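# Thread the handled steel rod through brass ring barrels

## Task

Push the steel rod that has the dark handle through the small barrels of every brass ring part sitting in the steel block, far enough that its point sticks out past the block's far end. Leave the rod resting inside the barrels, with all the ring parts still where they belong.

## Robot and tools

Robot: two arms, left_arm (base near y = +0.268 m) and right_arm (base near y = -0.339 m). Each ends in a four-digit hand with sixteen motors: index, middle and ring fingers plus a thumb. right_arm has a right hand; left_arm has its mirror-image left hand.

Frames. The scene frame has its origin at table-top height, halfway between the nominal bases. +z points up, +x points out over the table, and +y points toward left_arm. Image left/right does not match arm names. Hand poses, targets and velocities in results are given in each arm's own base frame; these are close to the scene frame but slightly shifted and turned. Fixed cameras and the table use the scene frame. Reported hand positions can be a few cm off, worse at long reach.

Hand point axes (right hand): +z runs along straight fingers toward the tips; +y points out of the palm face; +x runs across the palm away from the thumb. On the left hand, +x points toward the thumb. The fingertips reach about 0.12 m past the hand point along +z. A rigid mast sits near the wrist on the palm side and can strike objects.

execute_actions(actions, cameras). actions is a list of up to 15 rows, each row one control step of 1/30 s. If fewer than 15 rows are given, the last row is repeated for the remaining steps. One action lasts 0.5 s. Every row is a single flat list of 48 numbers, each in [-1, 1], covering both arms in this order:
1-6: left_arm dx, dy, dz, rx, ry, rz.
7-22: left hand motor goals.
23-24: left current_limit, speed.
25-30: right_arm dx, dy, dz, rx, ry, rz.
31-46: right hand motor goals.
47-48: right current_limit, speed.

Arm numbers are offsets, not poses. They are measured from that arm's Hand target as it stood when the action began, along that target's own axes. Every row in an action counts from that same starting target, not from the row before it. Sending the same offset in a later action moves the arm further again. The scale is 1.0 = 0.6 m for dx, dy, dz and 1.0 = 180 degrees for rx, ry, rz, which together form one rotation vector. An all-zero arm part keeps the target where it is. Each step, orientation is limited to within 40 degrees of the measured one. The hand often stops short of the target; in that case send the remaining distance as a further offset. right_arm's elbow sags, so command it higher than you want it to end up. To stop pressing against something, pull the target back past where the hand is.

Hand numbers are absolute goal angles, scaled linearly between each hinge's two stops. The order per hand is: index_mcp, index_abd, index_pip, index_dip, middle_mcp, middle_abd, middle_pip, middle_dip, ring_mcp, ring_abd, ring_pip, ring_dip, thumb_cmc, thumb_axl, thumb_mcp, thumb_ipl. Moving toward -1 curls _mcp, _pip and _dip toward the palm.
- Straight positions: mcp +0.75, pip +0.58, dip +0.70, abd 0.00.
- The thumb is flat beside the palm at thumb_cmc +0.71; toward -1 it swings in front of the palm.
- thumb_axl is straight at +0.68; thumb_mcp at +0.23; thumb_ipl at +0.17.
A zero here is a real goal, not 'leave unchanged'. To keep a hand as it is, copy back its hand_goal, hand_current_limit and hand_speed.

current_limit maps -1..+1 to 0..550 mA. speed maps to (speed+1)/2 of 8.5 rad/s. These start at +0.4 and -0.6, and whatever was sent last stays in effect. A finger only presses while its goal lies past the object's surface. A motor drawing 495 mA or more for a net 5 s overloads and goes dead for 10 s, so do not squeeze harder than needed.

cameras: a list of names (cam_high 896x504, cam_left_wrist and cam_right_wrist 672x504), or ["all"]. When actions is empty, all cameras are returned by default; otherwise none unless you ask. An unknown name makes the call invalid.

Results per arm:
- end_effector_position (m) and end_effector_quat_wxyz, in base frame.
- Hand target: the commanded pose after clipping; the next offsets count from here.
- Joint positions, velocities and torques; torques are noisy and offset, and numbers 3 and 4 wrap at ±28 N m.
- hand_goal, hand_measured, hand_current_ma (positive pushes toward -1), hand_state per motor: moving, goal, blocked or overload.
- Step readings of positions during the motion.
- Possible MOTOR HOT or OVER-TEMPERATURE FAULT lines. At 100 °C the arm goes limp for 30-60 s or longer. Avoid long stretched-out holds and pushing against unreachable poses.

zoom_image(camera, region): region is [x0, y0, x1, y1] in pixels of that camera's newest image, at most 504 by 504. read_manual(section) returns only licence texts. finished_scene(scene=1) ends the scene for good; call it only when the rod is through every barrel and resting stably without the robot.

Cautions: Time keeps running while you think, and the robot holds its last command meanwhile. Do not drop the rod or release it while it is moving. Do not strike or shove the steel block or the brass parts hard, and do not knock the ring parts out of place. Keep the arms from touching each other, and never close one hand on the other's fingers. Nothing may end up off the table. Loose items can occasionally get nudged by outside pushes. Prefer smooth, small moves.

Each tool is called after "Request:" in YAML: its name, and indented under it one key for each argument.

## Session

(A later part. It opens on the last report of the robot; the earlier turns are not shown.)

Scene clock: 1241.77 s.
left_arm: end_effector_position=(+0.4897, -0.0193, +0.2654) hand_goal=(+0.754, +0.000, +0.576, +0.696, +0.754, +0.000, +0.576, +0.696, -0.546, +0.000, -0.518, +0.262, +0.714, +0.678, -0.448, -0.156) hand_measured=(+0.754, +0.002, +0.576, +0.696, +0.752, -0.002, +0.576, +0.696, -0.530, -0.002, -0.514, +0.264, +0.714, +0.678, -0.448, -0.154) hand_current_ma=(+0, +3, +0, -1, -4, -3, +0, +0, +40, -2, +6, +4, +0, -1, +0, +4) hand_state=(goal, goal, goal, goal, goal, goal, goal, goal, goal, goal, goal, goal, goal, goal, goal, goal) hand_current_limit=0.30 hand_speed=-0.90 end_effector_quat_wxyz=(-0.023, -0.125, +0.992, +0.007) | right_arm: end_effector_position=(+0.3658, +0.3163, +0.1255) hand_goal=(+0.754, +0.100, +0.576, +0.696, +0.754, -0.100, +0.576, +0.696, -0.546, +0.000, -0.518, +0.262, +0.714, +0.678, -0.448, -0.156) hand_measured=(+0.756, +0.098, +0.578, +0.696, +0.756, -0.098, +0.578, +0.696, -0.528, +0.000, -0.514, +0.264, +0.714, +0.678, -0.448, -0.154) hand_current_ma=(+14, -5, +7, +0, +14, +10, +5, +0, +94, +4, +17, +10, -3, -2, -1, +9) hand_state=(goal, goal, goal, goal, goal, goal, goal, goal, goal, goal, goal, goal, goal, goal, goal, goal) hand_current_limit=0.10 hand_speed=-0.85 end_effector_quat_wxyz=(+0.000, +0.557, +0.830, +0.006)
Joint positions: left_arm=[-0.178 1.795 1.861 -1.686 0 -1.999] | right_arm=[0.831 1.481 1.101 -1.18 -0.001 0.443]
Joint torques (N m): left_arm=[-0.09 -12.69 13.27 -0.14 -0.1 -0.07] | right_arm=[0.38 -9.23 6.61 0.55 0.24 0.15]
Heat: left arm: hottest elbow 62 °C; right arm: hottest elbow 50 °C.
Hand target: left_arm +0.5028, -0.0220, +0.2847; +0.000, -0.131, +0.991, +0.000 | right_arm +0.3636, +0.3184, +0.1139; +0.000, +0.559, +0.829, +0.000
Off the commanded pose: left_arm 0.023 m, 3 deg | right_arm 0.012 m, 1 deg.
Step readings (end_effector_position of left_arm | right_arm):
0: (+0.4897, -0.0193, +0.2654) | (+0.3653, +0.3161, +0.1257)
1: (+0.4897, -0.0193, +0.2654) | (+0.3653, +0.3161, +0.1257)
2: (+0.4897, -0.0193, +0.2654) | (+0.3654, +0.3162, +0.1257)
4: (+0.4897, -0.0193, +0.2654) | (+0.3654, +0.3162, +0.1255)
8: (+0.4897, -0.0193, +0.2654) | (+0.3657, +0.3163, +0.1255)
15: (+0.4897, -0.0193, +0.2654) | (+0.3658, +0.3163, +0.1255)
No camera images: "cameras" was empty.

Request:
execute_actions:
  actions:
    - [[0,0,0,0,0,0,0.754,0,0.576,0.696,0.754,0,0.576,0.696,-0.547,0,-0.519,0.261,0.714,0.678,-0.449,-0.157,0.3,-0.9,0,0,-0.006,0,0,0,0.754,0,0.576,0.696,0.754,0,0.576,0.696,-0.547,0,-0.519,0.261,0.714,0.678,-0.449,-0.157,0.1,-0.95]]
    - [[0,0,0,0,0,0,0.754,0,0.576,0.696,0.754,0,0.576,0.696,-0.547,0,-0.519,0.261,0.714,0.678,-0.449,-0.157,0.3,-0.9,0,0,0,0,0,0,0.754,-0.1,0.576,0.696,0.754,0.1,0.576,0.696,-0.547,0,-0.519,0.261,0.714,0.678,-0.449,-0.157,0.1,-0.95]]
    - [[0,0,0,0,0,0,0.754,0,0.576,0.696,0.754,0,0.576,0.696,-0.547,0,-0.519,0.261,0.714,0.678,-0.449,-0.157,0.3,-0.9,0,0,0,0,0,0,0.754,-0.15,0.576,0.696,0.754,0.15,0.576,0.696,-0.547,0,-0.519,0.261,0.714,0.678,-0.449,-0.157,0.1,-0.95]]
  cameras: ["cam_right_wrist"]

Request:
zoom_image:
  camera: "cam_right_wrist"
  region: [250, 0, 450, 180]

Scene clock: 1252.23 s.
left_arm: end_effector_position=(+0.4897, -0.0193, +0.2654) hand_goal=(+0.754, +0.000, +0.576, +0.696, +0.754, +0.000, +0.576, +0.696, -0.546, +0.000, -0.518, +0.262, +0.714, +0.678, -0.448, -0.156) hand_measured=(+0.754, +0.002, +0.576, +0.696, +0.752, -0.002, +0.576, +0.696, -0.530, -0.002, -0.514, +0.264, +0.714, +0.678, -0.448, -0.154) hand_current_ma=(+0, +3, +0, -1, -4, -3, +0, +0, +40, -2, +6, +4, +0, -1, +0, +4) hand_state=(goal, goal, goal, goal, goal, goal, goal, goal, goal, goal, goal, goal, goal, goal, goal, goal) hand_current_limit=0.30 hand_speed=-0.90 end_effector_quat_wxyz=(-0.023, -0.125, +0.992, +0.007) | right_arm: end_effector_position=(+0.3659, +0.3162, +0.1256) hand_goal=(+0.754, -0.150, +0.576, +0.696, +0.754, +0.150, +0.576, +0.696, -0.546, +0.000, -0.518, +0.262, +0.714, +0.678, -0.448, -0.156) hand_measured=(+0.756, -0.072, +0.578, +0.696, +0.756, +0.074, +0.578, +0.696, -0.528, +0.000, -0.514, +0.264, +0.714, +0.678, -0.448, -0.154) hand_current_ma=(+6, +303, +7, +0, +5, -302, +5, +0, +94, +4, +17, +10, -3, -2, -1, +9) hand_state=(goal, blocked, goal, goal, goal, blocked, goal, goal, goal, goal, goal, goal, goal, goal, goal, goal) hand_current_limit=0.10 hand_speed=-0.95 end_effector_quat_wxyz=(+0.001, +0.557, +0.830, +0.006)
Joint positions: left_arm=[-0.178 1.795 1.861 -1.686 0 -1.999] | right_arm=[0.831 1.481 1.101 -1.18 -0.001 0.443]
Joint torques (N m): left_arm=[0.03 -12.98 13.3 -0.16 -0.09 -0.08] | right_arm=[0.38 -9.47 7.06 0.21 0.2 0.15]
Heat: left arm: hottest elbow 62 °C; right arm: hottest elbow 49 °C.
Hand target: left_arm +0.5028, -0.0220, +0.2847; +0.000, -0.131, +0.991, +0.000 | right_arm +0.3636, +0.3184, +0.1174; +0.000, +0.559, +0.829, +0.000
Off the commanded pose: left_arm 0.023 m, 3 deg | right_arm 0.009 m, 1 deg.
Step readings (end_effector_position of left_arm | right_arm):
0: (+0.4897, -0.0193, +0.2654) | (+0.3658, +0.3163, +0.1255)
1: (+0.4897, -0.0193, +0.2654) | (+0.3658, +0.3163, +0.1255)
2: (+0.4897, -0.0193, +0.2654) | (+0.3658, +0.3163, +0.1255)
4: (+0.4897, -0.0193, +0.2654) | (+0.3658, +0.3163, +0.1255)
8: (+0.4897, -0.0193, +0.2654) | (+0.3658, +0.3163, +0.1255)
15: (+0.4897, -0.0193, +0.2654) | (+0.3659, +0.3162, +0.1256)
16: (+0.4897, -0.0193, +0.2654) | (+0.3659, +0.3162, +0.1256)
17: (+0.4897, -0.0193, +0.2654) | (+0.3659, +0.3162, +0.1256)
19: (+0.4897, -0.0193, +0.2654) | (+0.3659, +0.3162, +0.1256)
23: (+0.4897, -0.0193, +0.2654) | (+0.3659, +0.3162, +0.1256)
30: (+0.4897, -0.0193, +0.2654) | (+0.3659, +0.3162, +0.1256)
31: (+0.4897, -0.0193, +0.2654) | (+0.3659, +0.3162, +0.1256)
32: (+0.4897, -0.0193, +0.2654) | (+0.3659, +0.3162, +0.1256)
34: (+0.4897, -0.0193, +0.2654) | (+0.3659, +0.3162, +0.1256)
38: (+0.4897, -0.0193, +0.2654) | (+0.3659, +0.3162, +0.1256)
45: (+0.4897, -0.0193, +0.2654) | (+0.3659, +0.3162, +0.1256)
camera_calibration:
cam_right_wrist: T_world_to_cam=[[0.855681, -0.517501, -0.00161597, -0.112898], [-0.390719, -0.64809, 0.653696, 0.22652], [-0.339336, -0.558724, -0.756756, 0.519849], [0, 0, 0, 1]] pos_world=[0.361514, 0.378832, 0.245141]
Images, in order (width x height): cam_right_wrist 672x504.

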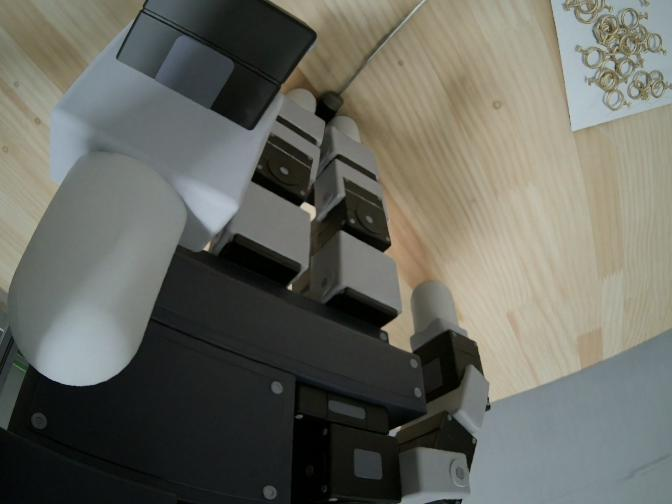

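Scaled by 2.520 from the camera's 672x504 image, which has a finer 960x720 frame.

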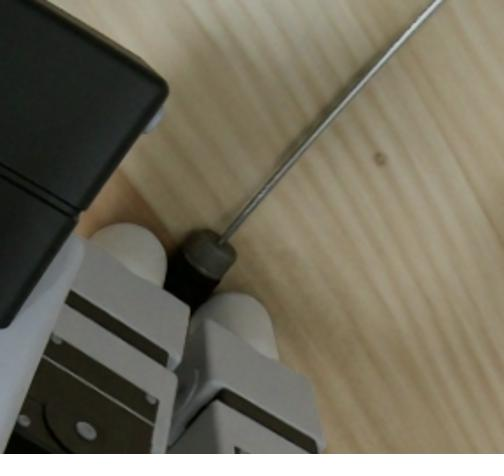

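Request:
execute_actions:
  actions:
    - [[0,0,0,0,0,0,0.754,0,0.576,0.696,0.754,0,0.576,0.696,-0.547,0,-0.519,0.261,0.714,0.678,-0.449,-0.157,0.3,-0.9,0,0,0,0,0,0,0.754,-0.25,0.576,0.696,0.754,0.25,0.576,0.696,-0.547,0,-0.519,0.261,0.714,0.678,-0.449,-0.157,0.3,-0.9]]
    - [[0,0,0,0,0,0,0.754,0,0.576,0.696,0.754,0,0.576,0.696,-0.547,0,-0.519,0.261,0.714,0.678,-0.449,-0.157,0.3,-0.9,0,0,-0.025,0,0,0,0.754,-0.25,0.576,0.696,0.754,0.25,0.576,0.696,-0.547,0,-0.519,0.261,0.714,0.678,-0.449,-0.157,0.3,-0.9]]
    - [[0,0,0,0,0,0,0.754,0,0.576,0.696,0.754,0,0.576,0.696,-0.547,0,-0.519,0.261,0.714,0.678,-0.449,-0.157,0.3,-0.9,0,0,-0.04,0,0,0,0.754,-0.25,0.576,0.696,0.754,0.25,0.576,0.696,-0.547,0,-0.519,0.261,0.714,0.678,-0.449,-0.157,0.3,-0.9]]
  cameras: ["cam_right_wrist"]

Request:
zoom_image:
  camera: "cam_right_wrist"
  region: [250, 0, 450, 180]

Scene clock: 1261.73 s.
left_arm: end_effector_position=(+0.4897, -0.0193, +0.2654) hand_goal=(+0.754, +0.000, +0.576, +0.696, +0.754, +0.000, +0.576, +0.696, -0.546, +0.000, -0.518, +0.262, +0.714, +0.678, -0.448, -0.156) hand_measured=(+0.754, +0.002, +0.576, +0.696, +0.752, -0.002, +0.576, +0.696, -0.530, -0.002, -0.514, +0.264, +0.714, +0.678, -0.448, -0.154) hand_current_ma=(+0, +3, +0, -1, -4, -3, +0, +0, +40, -2, +6, +4, +0, -1, +0, +4) hand_state=(goal, goal, goal, goal, goal, goal, goal, goal, goal, goal, goal, goal, goal, goal, goal, goal) hand_current_limit=0.30 hand_speed=-0.90 end_effector_quat_wxyz=(-0.023, -0.125, +0.992, +0.007) | right_arm: end_effector_position=(+0.3564, +0.3058, +0.1372) hand_goal=(+0.754, -0.250, +0.576, +0.696, +0.754, +0.250, +0.576, +0.696, -0.546, +0.000, -0.518, +0.262, +0.714, +0.678, -0.448, -0.156) hand_measured=(+0.748, -0.078, +0.572, +0.696, +0.750, +0.074, +0.574, +0.694, -0.528, +0.000, -0.514, +0.264, +0.714, +0.678, -0.448, -0.154) hand_current_ma=(-29, +358, -18, -3, -23, -357, -12, -9, +94, +4, +17, +10, -3, -2, -1, +9) hand_state=(goal, blocked, goal, goal, goal, blocked, goal, goal, goal, goal, goal, goal, goal, goal, goal, goal) hand_current_limit=0.30 hand_speed=-0.90 end_effector_quat_wxyz=(-0.003, +0.557, +0.830, -0.019)
Joint positions: left_arm=[-0.178 1.795 1.861 -1.686 0 -1.999] | right_arm=[0.831 1.463 1.123 -1.27 -0.001 0.443]
Joint torques (N m): left_arm=[0.15 -12.69 13.26 -0.09 -0.13 -0.07] | right_arm=[0.38 -10.64 10.5 -0.42 0.18 0.16]
Heat: left arm: hottest elbow 63 °C; right arm: hottest elbow 49 °C.
Hand target: left_arm +0.5028, -0.0220, +0.2847; +0.000, -0.131, +0.991, +0.000 | right_arm +0.3637, +0.3184, +0.1565; +0.000, +0.559, +0.829, +0.000
Off the commanded pose: left_arm 0.023 m, 3 deg | right_arm 0.024 m, 2 deg.
Step readings (end_effector_position of left_arm | right_arm):
0: (+0.4897, -0.0193, +0.2654) | (+0.3659, +0.3162, +0.1256)
1: (+0.4897, -0.0193, +0.2654) | (+0.3659, +0.3162, +0.1256)
2: (+0.4897, -0.0193, +0.2654) | (+0.3659, +0.3162, +0.1256)
4: (+0.4897, -0.0193, +0.2654) | (+0.3659, +0.3162, +0.1256)
8: (+0.4897, -0.0193, +0.2654) | (+0.3659, +0.3162, +0.1256)
15: (+0.4897, -0.0193, +0.2654) | (+0.3659, +0.3162, +0.1256)
16: (+0.4897, -0.0193, +0.2654) | (+0.3659, +0.3162, +0.1256)
17: (+0.4897, -0.0193, +0.2654) | (+0.3658, +0.3162, +0.1255)
19: (+0.4897, -0.0193, +0.2654) | (+0.3652, +0.3155, +0.1253)
23: (+0.4897, -0.0193, +0.2654) | (+0.3637, +0.3139, +0.1247)
30: (+0.4897, -0.0193, +0.2654) | (+0.3628, +0.3129, +0.1243)
31: (+0.4897, -0.0193, +0.2654) | (+0.3627, +0.3127, +0.1243)
32: (+0.4897, -0.0193, +0.2654) | (+0.3620, +0.3120, +0.1247)
34: (+0.4897, -0.0193, +0.2654) | (+0.3587, +0.3084, +0.1243)
38: (+0.4897, -0.0193, +0.2654) | (+0.3544, +0.3037, +0.1276)
45: (+0.4897, -0.0193, +0.2654) | (+0.3564, +0.3059, +0.1370)
camera_calibration:
cam_right_wrist: T_world_to_cam=[[0.85547, -0.517725, -0.0115032, -0.10861], [-0.367684, -0.62289, 0.690519, 0.187442], [-0.364664, -0.586489, -0.723223, 0.53247], [0, 0, 0, 1]] pos_world=[0.356005, 0.372813, 0.254413]
Images, in order (width x height): cam_right_wrist 672x504.

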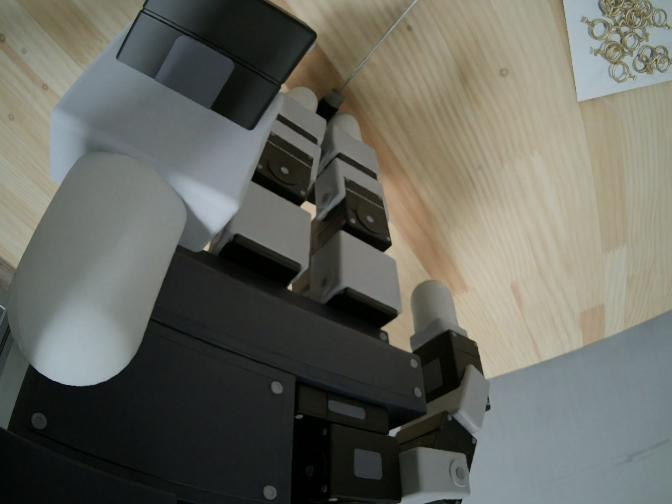

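Scaled by 2.520 from the camera's 672x504 image, which has a finer 960x720 frame.

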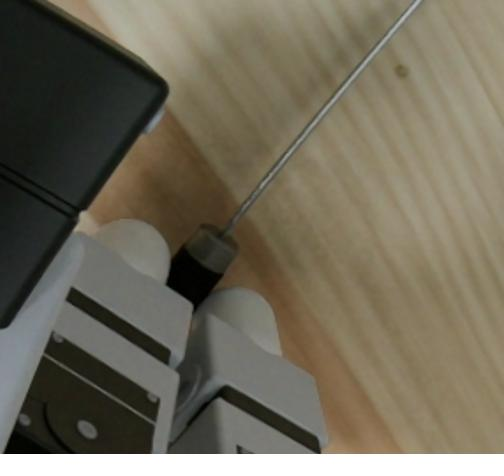

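Request:
execute_actions:
  actions:
    - [[0,0,0,0,0,0,0.754,0,0.576,0.696,0.754,0,0.576,0.696,-0.547,0,-0.519,0.261,0.714,0.678,-0.449,-0.157,0.3,-0.9,0,0,-0.06,0,0,0,0.754,-0.25,0.576,0.696,0.754,0.25,0.576,0.696,-0.547,0,-0.519,0.261,0.714,0.678,-0.449,-0.157,0.3,-0.9]]
    - [[0,0,0,0,0,0,0.754,0,0.576,0.696,0.754,0,0.576,0.696,-0.547,0,-0.519,0.261,0.714,0.678,-0.449,-0.157,0.3,-0.9,0,0,-0.06,0,0,0,0.754,-0.25,0.576,0.696,0.754,0.25,0.576,0.696,-0.547,0,-0.519,0.261,0.714,0.678,-0.449,-0.157,0.3,-0.9]]
  cameras: ["cam_right_wrist", "cam_left_wrist"]

Request:
zoom_image:
  camera: "cam_right_wrist"
  region: [250, 0, 450, 180]

Scene clock: 1283.40 s.
left_arm: end_effector_position=(+0.4897, -0.0193, +0.2654) hand_goal=(+0.754, +0.000, +0.576, +0.696, +0.754, +0.000, +0.576, +0.696, -0.546, +0.000, -0.518, +0.262, +0.714, +0.678, -0.448, -0.156) hand_measured=(+0.754, +0.002, +0.576, +0.696, +0.752, -0.002, +0.576, +0.696, -0.530, -0.002, -0.514, +0.264, +0.714, +0.678, -0.448, -0.154) hand_current_ma=(+0, +3, +0, -1, -4, -3, +0, +0, +40, -2, +6, +4, +0, -1, +0, +4) hand_state=(goal, goal, goal, goal, goal, goal, goal, goal, goal, goal, goal, goal, goal, goal, goal, goal) hand_current_limit=0.30 hand_speed=-0.90 end_effector_quat_wxyz=(-0.023, -0.125, +0.992, +0.007) | right_arm: end_effector_position=(+0.3582, +0.3079, +0.2106) hand_goal=(+0.754, -0.250, +0.576, +0.696, +0.754, +0.250, +0.576, +0.696, -0.546, +0.000, -0.518, +0.262, +0.714, +0.678, -0.448, -0.156) hand_measured=(+0.750, -0.078, +0.572, +0.696, +0.750, +0.074, +0.574, +0.694, -0.528, +0.000, -0.514, +0.264, +0.714, +0.678, -0.448, -0.154) hand_current_ma=(-24, +358, -15, -3, -16, -357, -10, -9, +94, +4, +17, +10, -3, -2, -1, +9) hand_state=(goal, blocked, goal, goal, goal, blocked, goal, goal, goal, goal, goal, goal, goal, goal, goal, goal) hand_current_limit=0.30 hand_speed=-0.90 end_effector_quat_wxyz=(-0.003, +0.557, +0.830, -0.017)
Joint positions: left_arm=[-0.178 1.795 1.861 -1.686 0 -1.999] | right_arm=[0.831 1.42 1.276 -1.461 -0.001 0.443]
Joint torques (N m): left_arm=[0.03 -12.69 13.23 -0.16 -0.11 -0.08] | right_arm=[0.38 -10.7 11.11 -0.4 0.19 0.15]
Heat: left arm: hottest elbow 63 °C; right arm: hottest elbow 52 °C.
Hand target: left_arm +0.5028, -0.0220, +0.2847; +0.000, -0.131, +0.991, +0.000 | right_arm +0.3638, +0.3184, +0.2286; +0.000, +0.559, +0.829, +0.000
Off the commanded pose: left_arm 0.023 m, 3 deg | right_arm 0.022 m, 2 deg.
Step readings (end_effector_position of left_arm | right_arm):
0: (+0.4897, -0.0193, +0.2654) | (+0.3564, +0.3058, +0.1372)
1: (+0.4897, -0.0193, +0.2654) | (+0.3563, +0.3058, +0.1373)
2: (+0.4897, -0.0193, +0.2654) | (+0.3557, +0.3051, +0.1382)
4: (+0.4897, -0.0193, +0.2654) | (+0.3542, +0.3034, +0.1425)
8: (+0.4897, -0.0193, +0.2654) | (+0.3556, +0.3049, +0.1609)
15: (+0.4897, -0.0193, +0.2654) | (+0.3584, +0.3081, +0.1779)
16: (+0.4897, -0.0193, +0.2654) | (+0.3582, +0.3078, +0.1778)
17: (+0.4897, -0.0193, +0.2654) | (+0.3572, +0.3067, +0.1783)
19: (+0.4897, -0.0193, +0.2654) | (+0.3550, +0.3043, +0.1819)
23: (+0.4897, -0.0193, +0.2654) | (+0.3571, +0.3066, +0.1982)
30: (+0.4897, -0.0193, +0.2654) | (+0.3588, +0.3085, +0.2108)
camera_calibration:
cam_left_wrist: T_world_to_cam=[[0.887996, -0.458628, -0.033529, -0.464994], [-0.272938, -0.584333, 0.764238, -0.133044], [-0.370093, -0.669489, -0.644062, 0.46183], [0, 0, 0, 1]] pos_world=[0.54752, 0.0181882, 0.383534]
cam_right_wrist: T_world_to_cam=[[0.855482, -0.517726, -0.0104645, -0.108513], [-0.370075, -0.625391, 0.686971, 0.14114], [-0.362208, -0.583819, -0.726609, 0.586547], [0, 0, 0, 1]] pos_world=[0.357515, 0.374525, 0.328096]
Images, in order (width x height): cam_left_wrist 672x504, cam_right_wrist 672x504.

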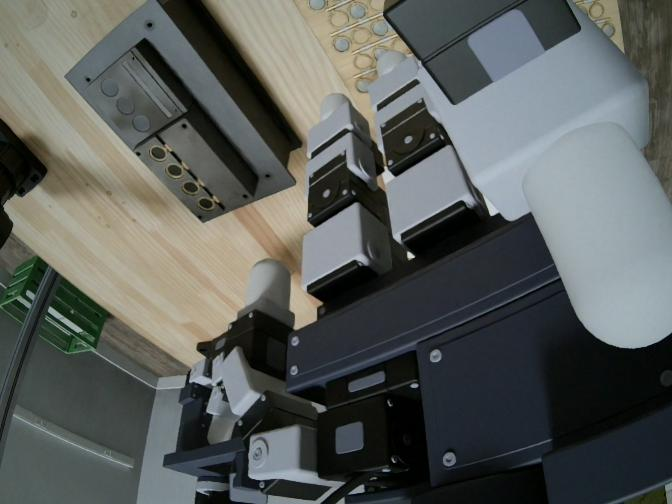

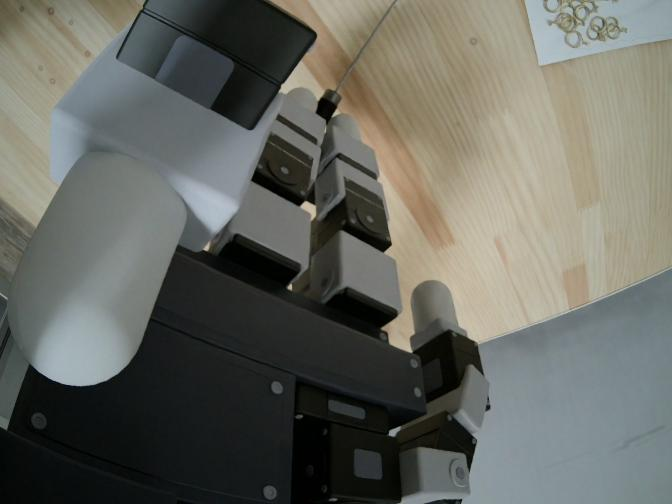

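Scaled by 2.520 from the camera's 672x504 image, which has a finer 960x720 frame.

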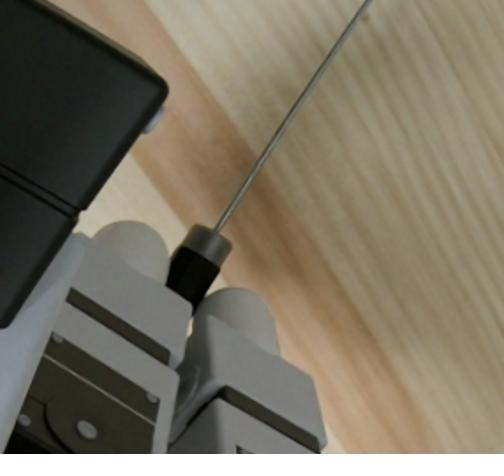

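Request:
execute_actions:
  actions: []
  cameras: ["cam_high", "cam_right_wrist"]

Request:
zoom_image:
  camera: "cam_high"
  region: [310, 230, 430, 310]

Request:
zoom_image:
  camera: "cam_right_wrist"
  region: [290, 40, 390, 140]

Scene clock: 1299.53 s.
left_arm: end_effector_position=(+0.4897, -0.0193, +0.2654) hand_goal=(+0.754, +0.000, +0.576, +0.696, +0.754, +0.000, +0.576, +0.696, -0.546, +0.000, -0.518, +0.262, +0.714, +0.678, -0.448, -0.156) hand_measured=(+0.754, +0.002, +0.576, +0.696, +0.752, -0.002, +0.576, +0.696, -0.530, -0.002, -0.514, +0.264, +0.714, +0.678, -0.448, -0.154) hand_current_ma=(+0, +3, +0, -1, -4, -3, +0, +0, +40, -2, +6, +4, +0, -1, +0, +4) hand_state=(goal, goal, goal, goal, goal, goal, goal, goal, goal, goal, goal, goal, goal, goal, goal, goal) hand_current_limit=0.30 hand_speed=-0.90 end_effector_quat_wxyz=(-0.023, -0.125, +0.992, +0.007) | right_arm: end_effector_position=(+0.3582, +0.3079, +0.2106) hand_goal=(+0.754, -0.250, +0.576, +0.696, +0.754, +0.250, +0.576, +0.696, -0.546, +0.000, -0.518, +0.262, +0.714, +0.678, -0.448, -0.156) hand_measured=(+0.750, -0.078, +0.572, +0.696, +0.750, +0.074, +0.574, +0.694, -0.528, +0.000, -0.514, +0.264, +0.714, +0.678, -0.448, -0.154) hand_current_ma=(-24, +358, -15, -3, -16, -357, -10, -9, +94, +4, +17, +10, -3, -2, -1, +9) hand_state=(goal, blocked, goal, goal, goal, blocked, goal, goal, goal, goal, goal, goal, goal, goal, goal, goal) hand_current_limit=0.30 hand_speed=-0.90 end_effector_quat_wxyz=(-0.003, +0.557, +0.830, -0.017)
Joint positions: left_arm=[-0.178 1.795 1.861 -1.686 0 -1.999] | right_arm=[0.831 1.42 1.276 -1.461 -0.001 0.443]
Joint velocities: within noise
Joint torques (N m): left_arm=[-0.26 -12.69 13.27 -0.08 -0.13 -0.05] | right_arm=[0.38 -10.11 10.97 -0.4 0.19 0.16]
Heat: left arm: hottest elbow 63 °C; right arm: hottest elbow 51 °C.
Hand target: left_arm +0.5028, -0.0220, +0.2847; +0.000, -0.131, +0.991, +0.000 | right_arm +0.3638, +0.3184, +0.2286; +0.000, +0.559, +0.829, +0.000
Off the commanded pose: left_arm 0.023 m, 3 deg | right_arm 0.022 m, 2 deg.
camera_calibration:
cam_right_wrist: T_world_to_cam=[[0.855482, -0.517726, -0.0104645, -0.108513], [-0.370075, -0.625391, 0.686971, 0.14114], [-0.362208, -0.583819, -0.726609, 0.586547], [0, 0, 0, 1]] pos_world=[0.357515, 0.374525, 0.328096]
Images, in order (width x height): cam_high 896x504, cam_right_wrist 672x504.

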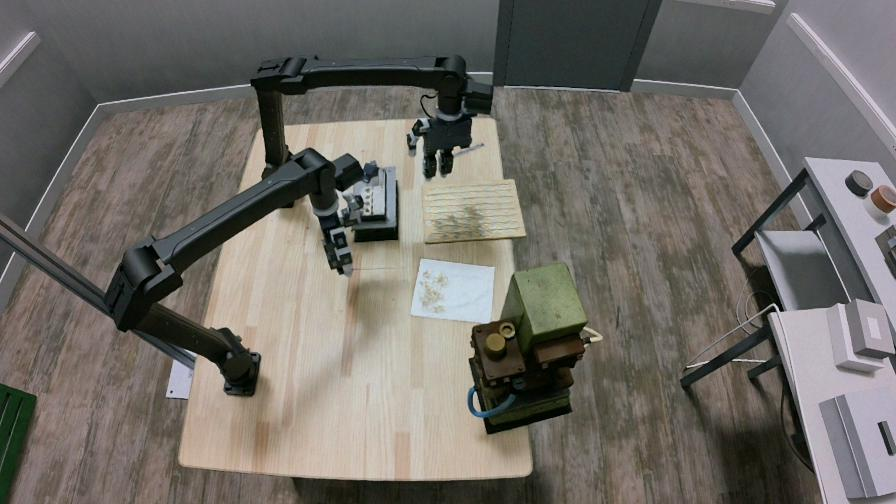

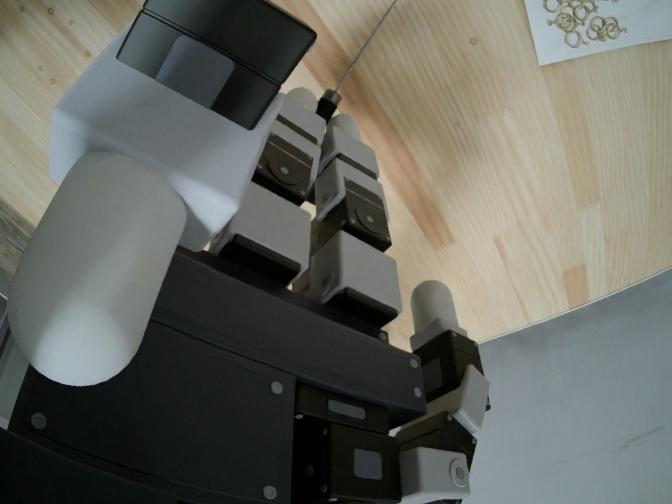

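Scaled by 4.200 from the camera's 896x504 image, which has a finer 1280x720 frame.

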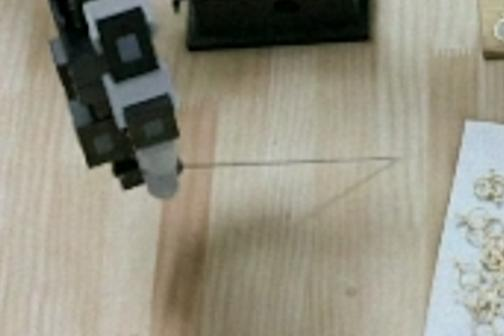

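Scaled by 5.040 from the camera's 672x504 image, which has a finer 960x720 frame.

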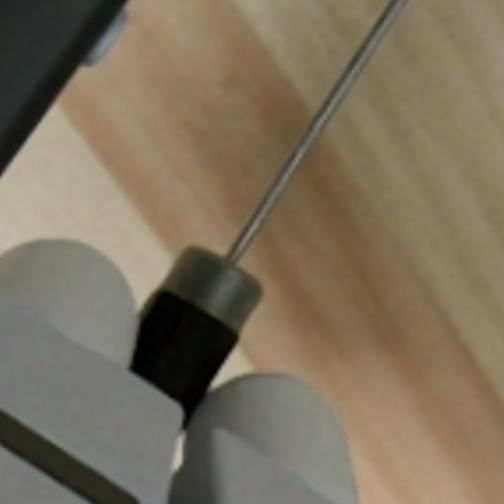

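Request:
execute_actions:
  actions:
    - [[0,0,0,0,0,0,0.754,0,0.576,0.696,0.754,0,0.576,0.696,-0.547,0,-0.519,0.261,0.714,0.678,-0.449,-0.157,0.3,-0.9,0,0,0.08,0,0,0,0.754,-0.25,0.576,0.696,0.754,0.25,0.576,0.696,-0.547,0,-0.519,0.261,0.714,0.678,-0.449,-0.157,0.3,-0.9]]
    - [[0,0,0,0,0,0,0.754,0,0.576,0.696,0.754,0,0.576,0.696,-0.547,0,-0.519,0.261,0.714,0.678,-0.449,-0.157,0.3,-0.9,0,0,0.07,0,0,0,0.754,-0.25,0.576,0.696,0.754,0.25,0.576,0.696,-0.547,0,-0.519,0.261,0.714,0.678,-0.449,-0.157,0.3,-0.9]]
  cameras: ["cam_right_wrist"]

Request:
zoom_image:
  camera: "cam_right_wrist"
  region: [290, 20, 410, 140]

Scene clock: 1485.53 s.
left_arm: end_effector_position=(+0.4897, -0.0193, +0.2654) hand_goal=(+0.754, +0.000, +0.576, +0.696, +0.754, +0.000, +0.576, +0.696, -0.546, +0.000, -0.518, +0.262, +0.714, +0.678, -0.448, -0.156) hand_measured=(+0.754, +0.002, +0.576, +0.696, +0.752, -0.002, +0.576, +0.696, -0.530, -0.002, -0.514, +0.264, +0.714, +0.678, -0.448, -0.154) hand_current_ma=(+0, +3, +0, -1, -4, -3, +0, +0, +40, -2, +6, +4, +0, -1, +0, +4) hand_state=(goal, goal, goal, goal, goal, goal, goal, goal, goal, goal, goal, goal, goal, goal, goal, goal) hand_current_limit=0.30 hand_speed=-0.90 end_effector_quat_wxyz=(-0.023, -0.125, +0.992, +0.007) | right_arm: end_effector_position=(+0.3639, +0.3140, +0.1395) hand_goal=(+0.754, -0.250, +0.576, +0.696, +0.754, +0.250, +0.576, +0.696, -0.546, +0.000, -0.518, +0.262, +0.714, +0.678, -0.448, -0.156) hand_measured=(+0.750, -0.078, +0.572, +0.696, +0.752, +0.074, +0.574, +0.694, -0.528, +0.000, -0.514, +0.264, +0.714, +0.678, -0.448, -0.154) hand_current_ma=(-16, +358, -13, -3, -9, -357, -8, -9, +86, +4, +17, +10, -3, -2, -1, +9) hand_state=(goal, blocked, goal, goal, goal, blocked, goal, goal, goal, goal, goal, goal, goal, goal, goal, goal) hand_current_limit=0.30 hand_speed=-0.90 end_effector_quat_wxyz=(-0.001, +0.557, +0.830, -0.003)
Joint positions: left_arm=[-0.178 1.795 1.861 -1.686 0 -1.999] | right_arm=[0.831 1.47 1.132 -1.239 -0.001 0.443]
Joint torques (N m): left_arm=[0.09 -12.92 13.24 -0.17 -0.12 -0.06] | right_arm=[0.5 -10.29 7.57 0.27 0.2 0.16]
Heat: left arm: hottest elbow 66 °C; right arm: hottest elbow 55 °C.
Hand target: left_arm +0.5028, -0.0220, +0.2847; +0.000, -0.131, +0.991, +0.000 | right_arm +0.3636, +0.3183, +0.1385; +0.000, +0.559, +0.829, +0.000
Off the commanded pose: left_arm 0.023 m, 3 deg | right_arm 0.004 m, 0 deg.
Step readings (end_effector_position of left_arm | right_arm):
0: (+0.4897, -0.0193, +0.2654) | (+0.3582, +0.3079, +0.2106)
1: (+0.4897, -0.0193, +0.2654) | (+0.3582, +0.3079, +0.2106)
2: (+0.4897, -0.0193, +0.2654) | (+0.3589, +0.3086, +0.2107)
4: (+0.4897, -0.0193, +0.2654) | (+0.3625, +0.3125, +0.2091)
8: (+0.4897, -0.0193, +0.2654) | (+0.3643, +0.3145, +0.1971)
15: (+0.4897, -0.0193, +0.2654) | (+0.3638, +0.3139, +0.1843)
16: (+0.4897, -0.0193, +0.2654) | (+0.3641, +0.3142, +0.1842)
17: (+0.4897, -0.0193, +0.2654) | (+0.3646, +0.3148, +0.1829)
19: (+0.4897, -0.0193, +0.2654) | (+0.3663, +0.3167, +0.1767)
23: (+0.4897, -0.0193, +0.2654) | (+0.3631, +0.3132, +0.1537)
30: (+0.4897, -0.0193, +0.2654) | (+0.3634, +0.3135, +0.1394)
camera_calibration:
cam_right_wrist: T_world_to_cam=[[0.855454, -0.517855, -0.00508095, -0.111636], [-0.382967, -0.639174, 0.666928, 0.207702], [-0.348619, -0.56858, -0.745105, 0.533335], [0, 0, 0, 1]] pos_world=[0.360973, 0.37819, 0.258301]
Images, in order (width x height): cam_right_wrist 672x504.

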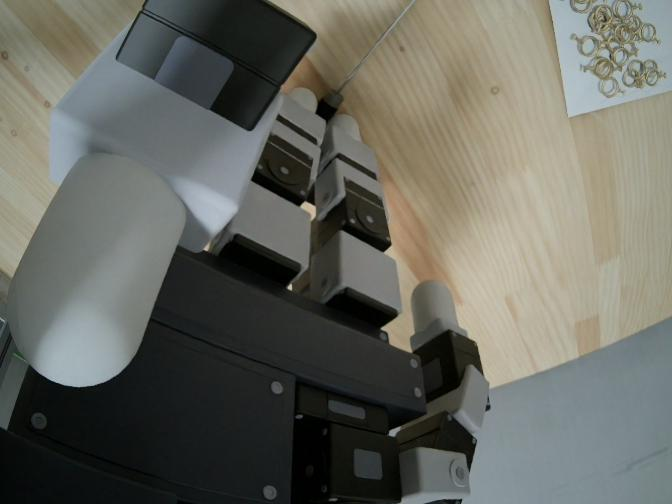

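Scaled by 4.200 from the camera's 672x504 image, which has a finer 960x720 frame.

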